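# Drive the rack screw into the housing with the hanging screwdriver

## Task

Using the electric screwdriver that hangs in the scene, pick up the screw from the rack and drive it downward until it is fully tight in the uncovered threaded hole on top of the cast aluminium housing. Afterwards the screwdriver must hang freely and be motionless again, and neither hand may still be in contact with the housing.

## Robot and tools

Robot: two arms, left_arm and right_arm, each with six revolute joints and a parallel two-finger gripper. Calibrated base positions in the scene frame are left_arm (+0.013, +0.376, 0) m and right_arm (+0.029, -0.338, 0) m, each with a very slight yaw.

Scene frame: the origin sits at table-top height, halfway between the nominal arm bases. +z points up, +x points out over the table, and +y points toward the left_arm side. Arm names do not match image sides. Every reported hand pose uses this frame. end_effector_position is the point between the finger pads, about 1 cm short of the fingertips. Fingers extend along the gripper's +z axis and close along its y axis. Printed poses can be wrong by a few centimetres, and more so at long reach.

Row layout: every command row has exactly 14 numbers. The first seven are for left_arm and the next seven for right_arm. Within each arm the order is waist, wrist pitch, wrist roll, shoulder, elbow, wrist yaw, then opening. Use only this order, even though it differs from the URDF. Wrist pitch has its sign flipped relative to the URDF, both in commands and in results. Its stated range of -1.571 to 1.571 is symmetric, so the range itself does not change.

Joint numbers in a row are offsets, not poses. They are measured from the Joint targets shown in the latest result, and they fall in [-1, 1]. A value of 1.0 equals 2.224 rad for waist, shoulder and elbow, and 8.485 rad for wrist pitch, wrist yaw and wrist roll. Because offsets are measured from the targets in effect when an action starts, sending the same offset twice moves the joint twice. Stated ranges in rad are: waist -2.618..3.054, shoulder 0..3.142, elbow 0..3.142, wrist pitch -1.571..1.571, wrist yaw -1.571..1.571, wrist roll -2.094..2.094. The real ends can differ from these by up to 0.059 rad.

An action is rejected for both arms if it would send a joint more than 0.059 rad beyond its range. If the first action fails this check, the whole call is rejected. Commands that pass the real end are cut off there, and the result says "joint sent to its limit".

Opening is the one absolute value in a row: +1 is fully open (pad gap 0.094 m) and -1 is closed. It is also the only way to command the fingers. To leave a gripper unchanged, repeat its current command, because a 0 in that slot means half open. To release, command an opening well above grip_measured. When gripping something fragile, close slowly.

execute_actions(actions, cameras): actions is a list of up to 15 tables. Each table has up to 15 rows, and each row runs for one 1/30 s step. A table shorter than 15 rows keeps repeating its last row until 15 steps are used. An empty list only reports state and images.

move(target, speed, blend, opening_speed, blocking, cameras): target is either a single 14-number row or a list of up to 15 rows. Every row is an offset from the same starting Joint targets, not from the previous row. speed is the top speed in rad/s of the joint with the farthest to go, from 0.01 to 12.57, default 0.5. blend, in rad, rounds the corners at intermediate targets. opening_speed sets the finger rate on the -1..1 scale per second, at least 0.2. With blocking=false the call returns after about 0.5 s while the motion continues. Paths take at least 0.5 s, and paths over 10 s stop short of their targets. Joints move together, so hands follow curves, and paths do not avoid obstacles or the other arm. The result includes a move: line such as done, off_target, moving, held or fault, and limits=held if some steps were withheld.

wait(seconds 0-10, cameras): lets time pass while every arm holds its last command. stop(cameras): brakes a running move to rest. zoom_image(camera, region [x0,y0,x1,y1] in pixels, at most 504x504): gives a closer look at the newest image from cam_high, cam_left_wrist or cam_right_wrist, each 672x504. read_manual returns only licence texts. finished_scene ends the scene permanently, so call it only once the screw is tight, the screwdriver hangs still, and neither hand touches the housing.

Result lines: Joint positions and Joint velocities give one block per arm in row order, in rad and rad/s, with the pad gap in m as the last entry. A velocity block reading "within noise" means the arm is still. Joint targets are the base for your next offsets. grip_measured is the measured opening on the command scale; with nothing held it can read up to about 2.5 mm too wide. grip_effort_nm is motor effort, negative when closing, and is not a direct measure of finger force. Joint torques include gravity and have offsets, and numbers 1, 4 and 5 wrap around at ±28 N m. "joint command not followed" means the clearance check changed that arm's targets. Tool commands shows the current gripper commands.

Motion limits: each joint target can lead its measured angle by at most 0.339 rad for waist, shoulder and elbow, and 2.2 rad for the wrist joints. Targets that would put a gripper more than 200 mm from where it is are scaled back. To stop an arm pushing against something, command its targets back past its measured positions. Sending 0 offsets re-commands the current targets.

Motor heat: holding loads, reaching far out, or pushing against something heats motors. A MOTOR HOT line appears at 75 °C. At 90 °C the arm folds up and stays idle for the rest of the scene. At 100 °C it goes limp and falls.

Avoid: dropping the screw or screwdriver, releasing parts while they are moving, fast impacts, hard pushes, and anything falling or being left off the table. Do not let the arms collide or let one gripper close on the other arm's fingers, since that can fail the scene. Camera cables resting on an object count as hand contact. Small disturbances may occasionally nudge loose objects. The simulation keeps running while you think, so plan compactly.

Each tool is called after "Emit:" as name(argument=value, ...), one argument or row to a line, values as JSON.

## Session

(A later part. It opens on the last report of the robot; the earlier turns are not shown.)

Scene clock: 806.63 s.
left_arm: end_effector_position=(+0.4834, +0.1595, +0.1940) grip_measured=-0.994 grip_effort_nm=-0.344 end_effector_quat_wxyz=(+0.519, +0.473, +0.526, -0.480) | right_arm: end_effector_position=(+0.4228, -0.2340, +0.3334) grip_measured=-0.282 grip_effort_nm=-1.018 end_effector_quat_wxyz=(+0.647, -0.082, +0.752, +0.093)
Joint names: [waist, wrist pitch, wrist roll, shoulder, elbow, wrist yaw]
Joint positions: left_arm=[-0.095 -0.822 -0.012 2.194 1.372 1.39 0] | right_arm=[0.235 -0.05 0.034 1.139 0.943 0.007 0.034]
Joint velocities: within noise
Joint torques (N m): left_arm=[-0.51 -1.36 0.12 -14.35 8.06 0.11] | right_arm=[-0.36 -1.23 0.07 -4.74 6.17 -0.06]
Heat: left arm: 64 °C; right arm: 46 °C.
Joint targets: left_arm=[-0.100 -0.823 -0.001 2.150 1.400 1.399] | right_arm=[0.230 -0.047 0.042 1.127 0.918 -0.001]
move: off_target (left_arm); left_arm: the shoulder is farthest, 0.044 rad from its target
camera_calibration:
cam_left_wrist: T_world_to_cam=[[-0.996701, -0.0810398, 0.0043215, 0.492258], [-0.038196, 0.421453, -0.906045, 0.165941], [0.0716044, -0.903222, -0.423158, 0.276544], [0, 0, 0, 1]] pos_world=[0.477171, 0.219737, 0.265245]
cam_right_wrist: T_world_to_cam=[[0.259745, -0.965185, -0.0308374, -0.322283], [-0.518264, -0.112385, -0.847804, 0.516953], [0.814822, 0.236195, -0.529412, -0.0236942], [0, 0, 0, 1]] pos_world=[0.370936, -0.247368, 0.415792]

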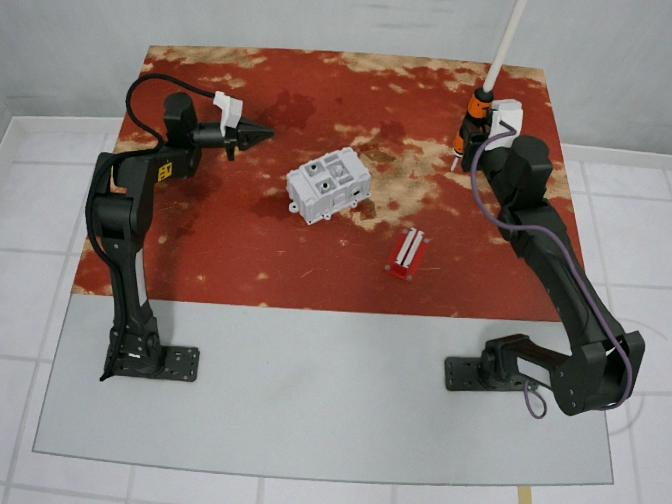

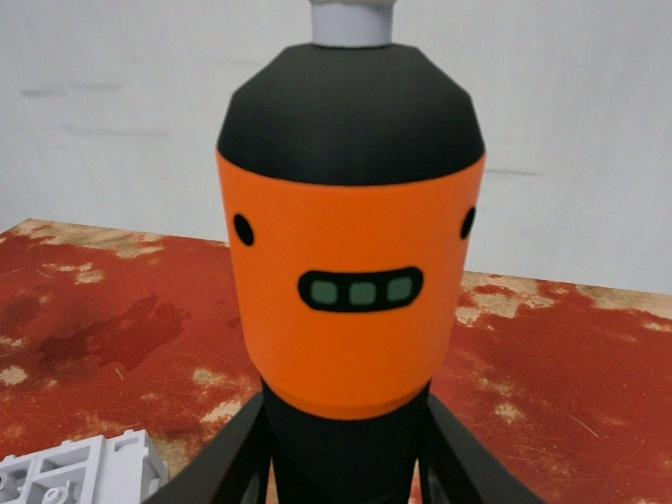

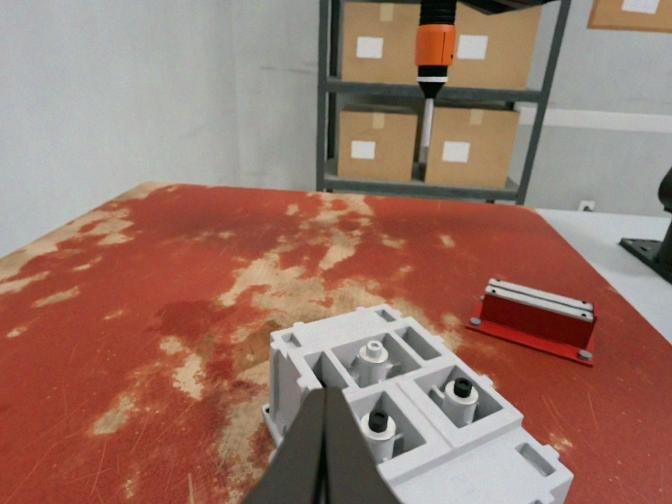

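Emit:
move(
  target=[
    [0,0,0,-0.005,0,0,-1,0,-0.005,0,0.0013,-0.008,0,-1],
    [0,0,0,-0.005,0,0,-1,0,-0.005,0,0.0013,-0.008,0,0.8],
  ],
  speed=0.1,
  opening_speed=0.5,
)

Scene clock: 818.27 s.
left_arm: end_effector_position=(+0.4834, +0.1595, +0.1940) grip_measured=-0.994 grip_effort_nm=-0.344 end_effector_quat_wxyz=(+0.519, +0.473, +0.526, -0.480) | right_arm: end_effector_position=(+0.4237, -0.2337, +0.3349) grip_measured=+0.798 grip_effort_nm=0.134 end_effector_quat_wxyz=(+0.656, -0.081, +0.744, +0.095)
Joint names: [waist, wrist pitch, wrist roll, shoulder, elbow, wrist yaw]
Joint positions: left_arm=[-0.095 -0.822 -0.012 2.194 1.372 1.39 0] | right_arm=[0.235 -0.092 0.036 1.139 0.925 0.007 0.084]
Joint velocities: within noise
Joint torques (N m): left_arm=[-0.54 -1.36 0.11 -15.3 8.06 0.12] | right_arm=[-0.38 -1.23 0.03 -4.59 6.3 -0.09]
Heat: left arm: 67 °C; right arm: 45 °C.
Joint targets: left_arm=[-0.100 -0.823 -0.001 2.139 1.400 1.399] | right_arm=[0.230 -0.089 0.042 1.129 0.900 -0.001]
move: off_target (left_arm); left_arm: the shoulder is farthest, 0.056 rad from its target
camera_calibration:
cam_left_wrist: T_world_to_cam=[[-0.996701, -0.0810398, 0.0043215, 0.492258], [-0.038196, 0.421453, -0.906045, 0.165941], [0.0716044, -0.903222, -0.423158, 0.276544], [0, 0, 0, 1]] pos_world=[0.477171, 0.219737, 0.265245]
cam_right_wrist: T_world_to_cam=[[0.260201, -0.965004, -0.0326103, -0.321793], [-0.498559, -0.105354, -0.86043, 0.516176], [0.826882, 0.240143, -0.508524, -0.0349071], [0, 0, 0, 1]] pos_world=[0.369939, -0.247767, 0.415888]

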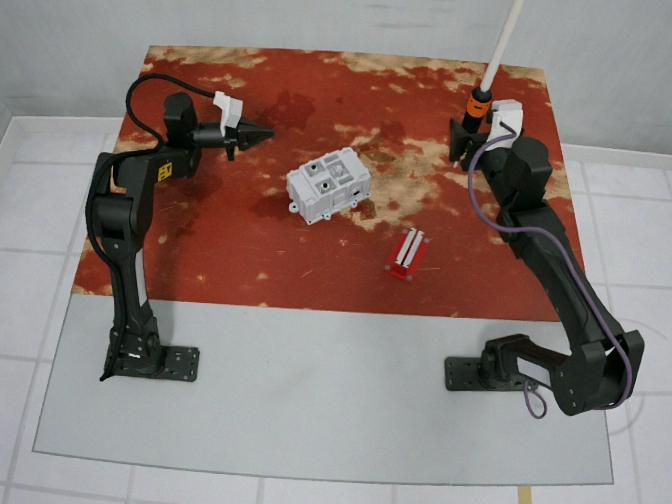

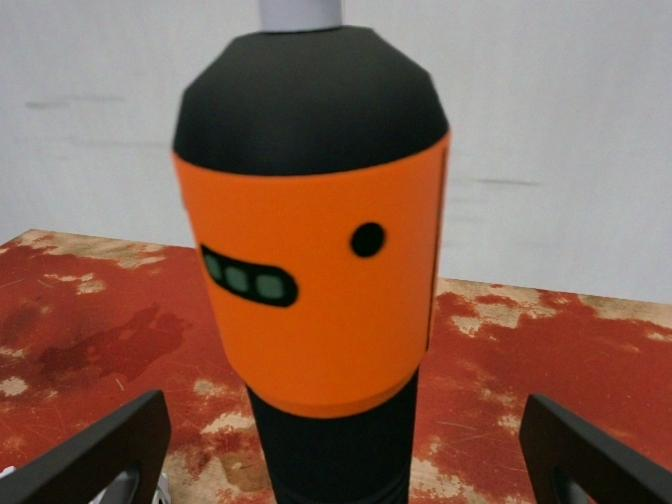

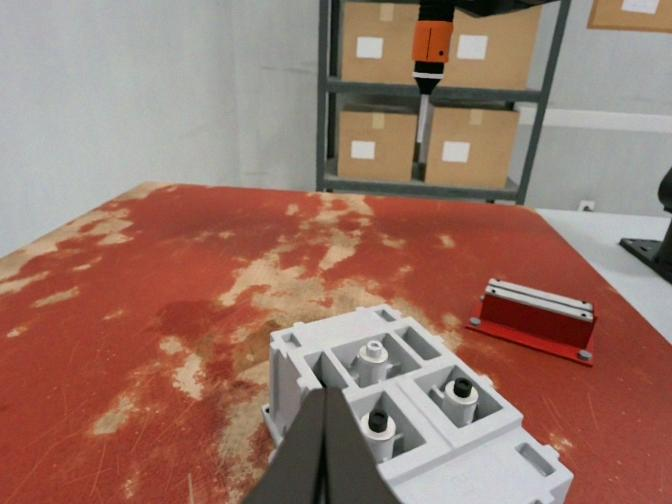

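Emit:
move(
  target=[0,0.038,0,-0.27,-0.18,0,-1,0,0.0495,0,-0.328,-0.108,0,0.8],
  speed=0.35,
)

Emit:
wait(
  seconds=4,
)

Emit:
zoom_image(
  camera="cam_high",
  region=[270, 130, 390, 240],
)

Scene clock: 831.57 s.
left_arm: end_effector_position=(+0.3575, +0.1706, +0.2980) grip_measured=-0.994 grip_effort_nm=-0.354 end_effector_quat_wxyz=(+0.503, +0.461, +0.541, -0.492) | right_arm: end_effector_position=(+0.2677, -0.2750, +0.3370) grip_measured=+0.798 grip_effort_nm=0.129 end_effector_quat_wxyz=(+0.685, -0.078, +0.718, +0.099)
Joint names: [waist, wrist pitch, wrist roll, shoulder, elbow, wrist yaw]
Joint positions: left_arm=[-0.095 -0.501 -0.012 1.568 1.01 1.391 0] | right_arm=[0.235 0.311 0.036 0.414 0.682 0.007 0.084]
Joint velocities: within noise
Joint torques (N m): left_arm=[-0.51 -1.35 0.12 -8.47 5.61 0.12] | right_arm=[-0.38 -1.08 0.03 1.09 5.5 -0.04]
Heat: left arm: 69 °C; right arm: 45 °C.
Joint targets: left_arm=[-0.100 -0.500 -0.001 1.538 1.000 1.399] | right_arm=[0.230 0.331 0.042 0.400 0.660 -0.001]
move: done
camera_calibration:
cam_left_wrist: T_world_to_cam=[[-0.995099, -0.0792529, 0.0591389, 0.349922], [-0.0874384, 0.425888, -0.900541, 0.265958], [0.0461839, -0.901298, -0.43073, 0.350574], [0, 0, 0, 1]] pos_world=[0.355271, 0.230436, 0.369815]
cam_right_wrist: T_world_to_cam=[[0.262673, -0.964352, -0.0320558, -0.321672], [-0.431424, -0.0876664, -0.89788, 0.435476], [0.863062, 0.249679, -0.439072, 0.0746423], [0, 0, 0, 1]] pos_world=[0.207948, -0.290665, 0.413467]

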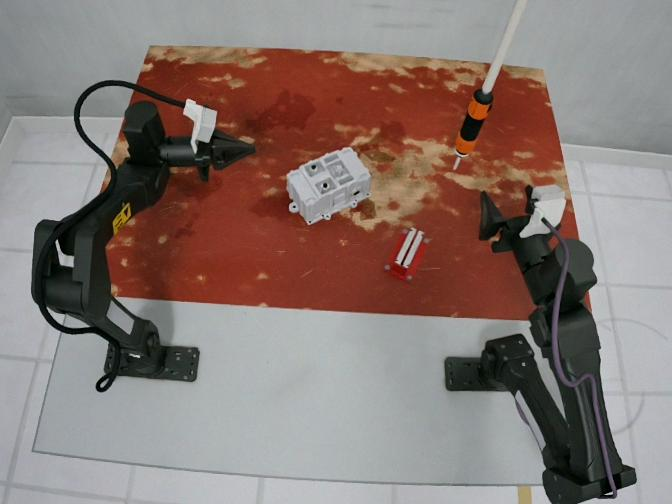

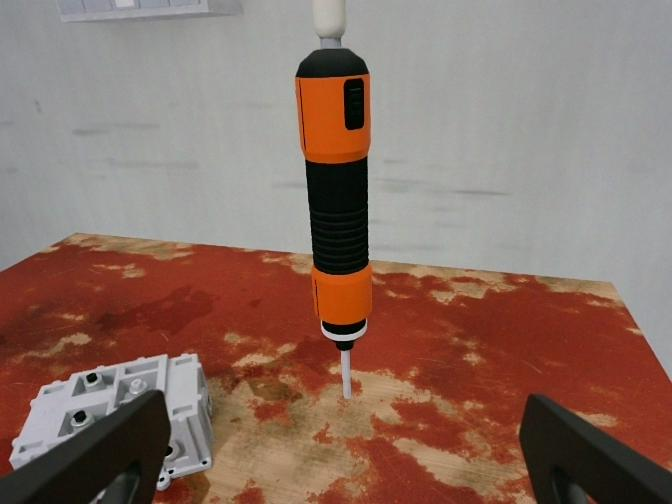

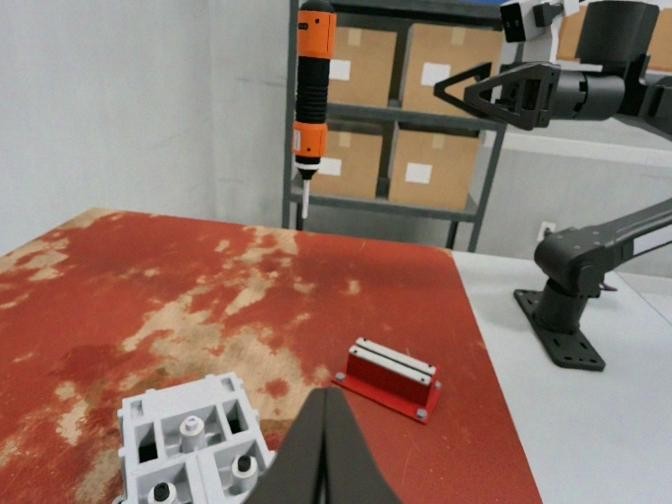

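Scene clock: 835.57 s.
left_arm: end_effector_position=(+0.3575, +0.1706, +0.2979) grip_measured=-0.994 grip_effort_nm=-0.349 end_effector_quat_wxyz=(+0.503, +0.461, +0.541, -0.492) | right_arm: end_effector_position=(+0.2677, -0.2750, +0.3368) grip_measured=+0.798 grip_effort_nm=0.134 end_effector_quat_wxyz=(+0.684, -0.078, +0.718, +0.099)
Joint names: [waist, wrist pitch, wrist roll, shoulder, elbow, wrist yaw]
Joint positions: left_arm=[-0.095 -0.5 -0.012 1.568 1.01 1.391 0] | right_arm=[0.235 0.312 0.036 0.414 0.682 0.007 0.084]
Joint velocities: within noise
Joint torques (N m): left_arm=[-0.53 -1.36 0.12 -8.46 5.61 0.13] | right_arm=[-0.39 -1.08 0.04 1.1 5.52 -0.07]
Heat: left arm: 66 °C; right arm: 45 °C.
Joint targets: left_arm=[-0.100 -0.500 -0.001 1.538 1.000 1.399] | right_arm=[0.230 0.331 0.042 0.400 0.660 -0.001]
Tool commands: left_gripper/opening=-1.0 right_gripper/opening=+0.8
wait: 4.00 s; at rest by 0.17 s
camera_calibration:
cam_left_wrist: T_world_to_cam=[[-0.995025, -0.0792848, 0.0603285, 0.349569], [-0.0885365, 0.42604, -0.900362, 0.266165], [0.0456827, -0.901224, -0.43094, 0.350765], [0, 0, 0, 1]] pos_world=[0.355371, 0.230436, 0.369714]
cam_right_wrist: T_world_to_cam=[[0.262712, -0.964338, -0.032159, -0.321543], [-0.432135, -0.0877943, -0.897525, 0.43527], [0.862695, 0.249687, -0.439789, 0.0749051], [0, 0, 0, 1]] pos_world=[0.207948, -0.290565, 0.413267]

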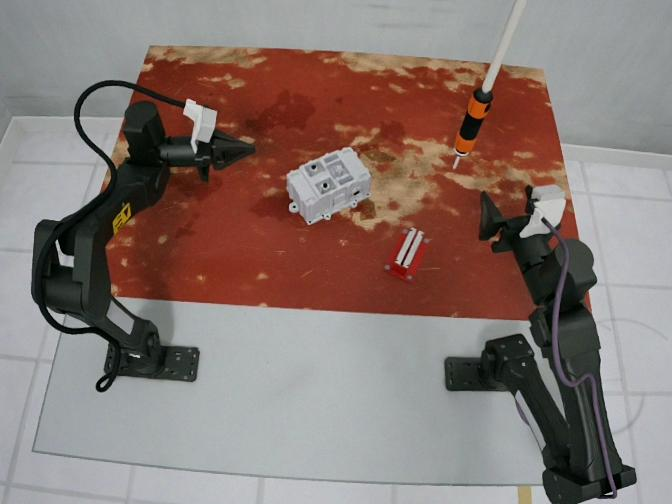

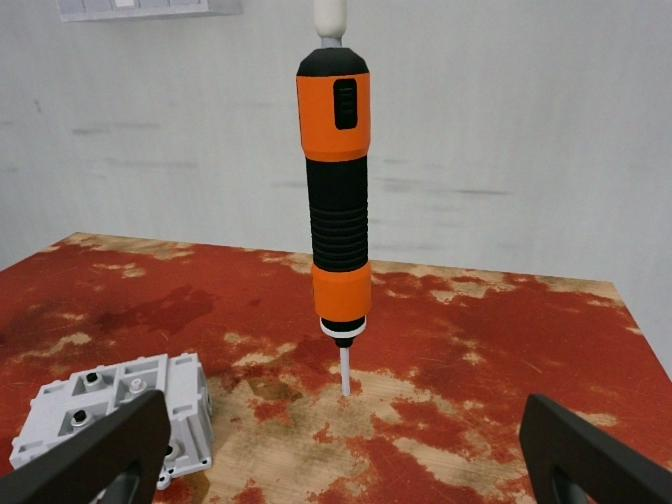

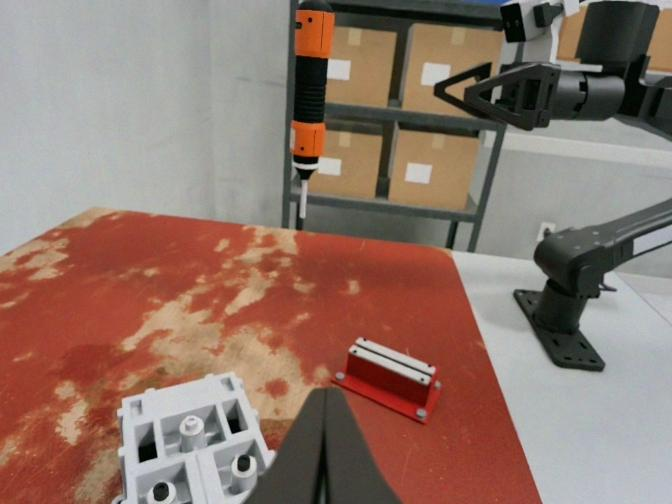

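Scaled by 4.200 from the camera's 672x504 image, which has a finer 960x720 frame.

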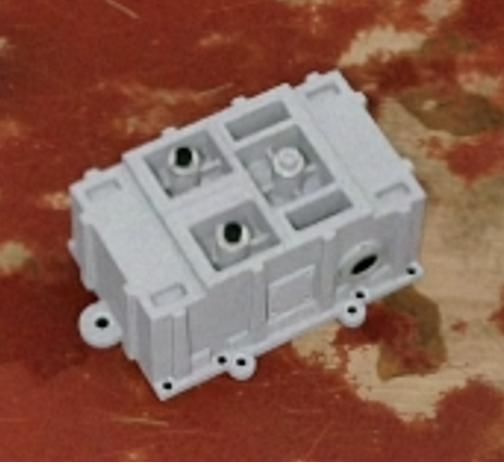

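Emit:
wait(
  seconds=8,
  cameras=["cam_left_wrist"],
)

Emit:
finished_scene(
)

Scene clock: 850.47 s.
left_arm: end_effector_position=(+0.3575, +0.1706, +0.2979) grip_measured=-0.994 grip_effort_nm=-0.349 end_effector_quat_wxyz=(+0.503, +0.461, +0.541, -0.492) | right_arm: end_effector_position=(+0.2677, -0.2750, +0.3368) grip_measured=+0.798 grip_effort_nm=0.129 end_effector_quat_wxyz=(+0.684, -0.078, +0.718, +0.099)
Joint names: [waist, wrist pitch, wrist roll, shoulder, elbow, wrist yaw]
Joint positions: left_arm=[-0.095 -0.499 -0.012 1.568 1.01 1.391 0] | right_arm=[0.235 0.312 0.036 0.414 0.682 0.007 0.084]
Joint velocities: within noise
Joint torques (N m): left_arm=[-0.54 -1.36 0.11 -8.47 5.6 0.12] | right_arm=[-0.35 -1.11 0.03 1.14 5.44 -0.08]
Heat: left arm: 60 °C; right arm: 44 °C.
Joint targets: left_arm=[-0.100 -0.500 -0.001 1.538 1.000 1.399] | right_arm=[0.230 0.331 0.042 0.400 0.660 -0.001]
Tool commands: left_gripper/opening=-1.0 right_gripper/opening=+0.8
wait: 8.00 s; at rest from the start
camera_calibration:
cam_left_wrist: T_world_to_cam=[[-0.995007, -0.0792345, 0.0606885, 0.349418], [-0.08884, 0.426031, -0.900336, 0.266265], [0.0454824, -0.901232, -0.430943, 0.350839], [0, 0, 0, 1]] pos_world=[0.355371, 0.230436, 0.369714]
Images, in order (width x height): cam_left_wrist 672x504.

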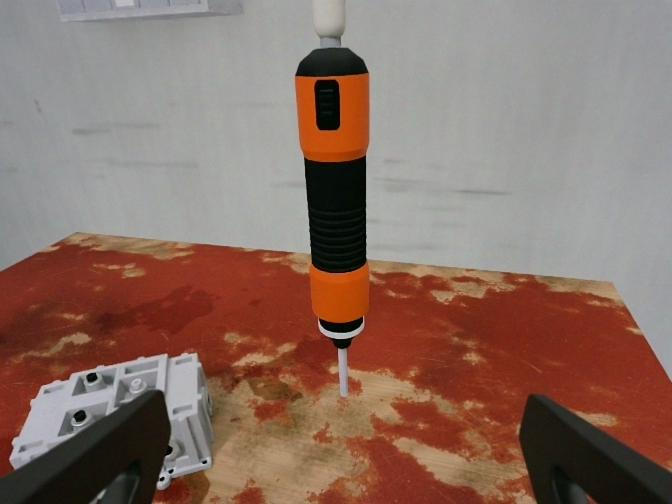

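The scene is finished: the task was done.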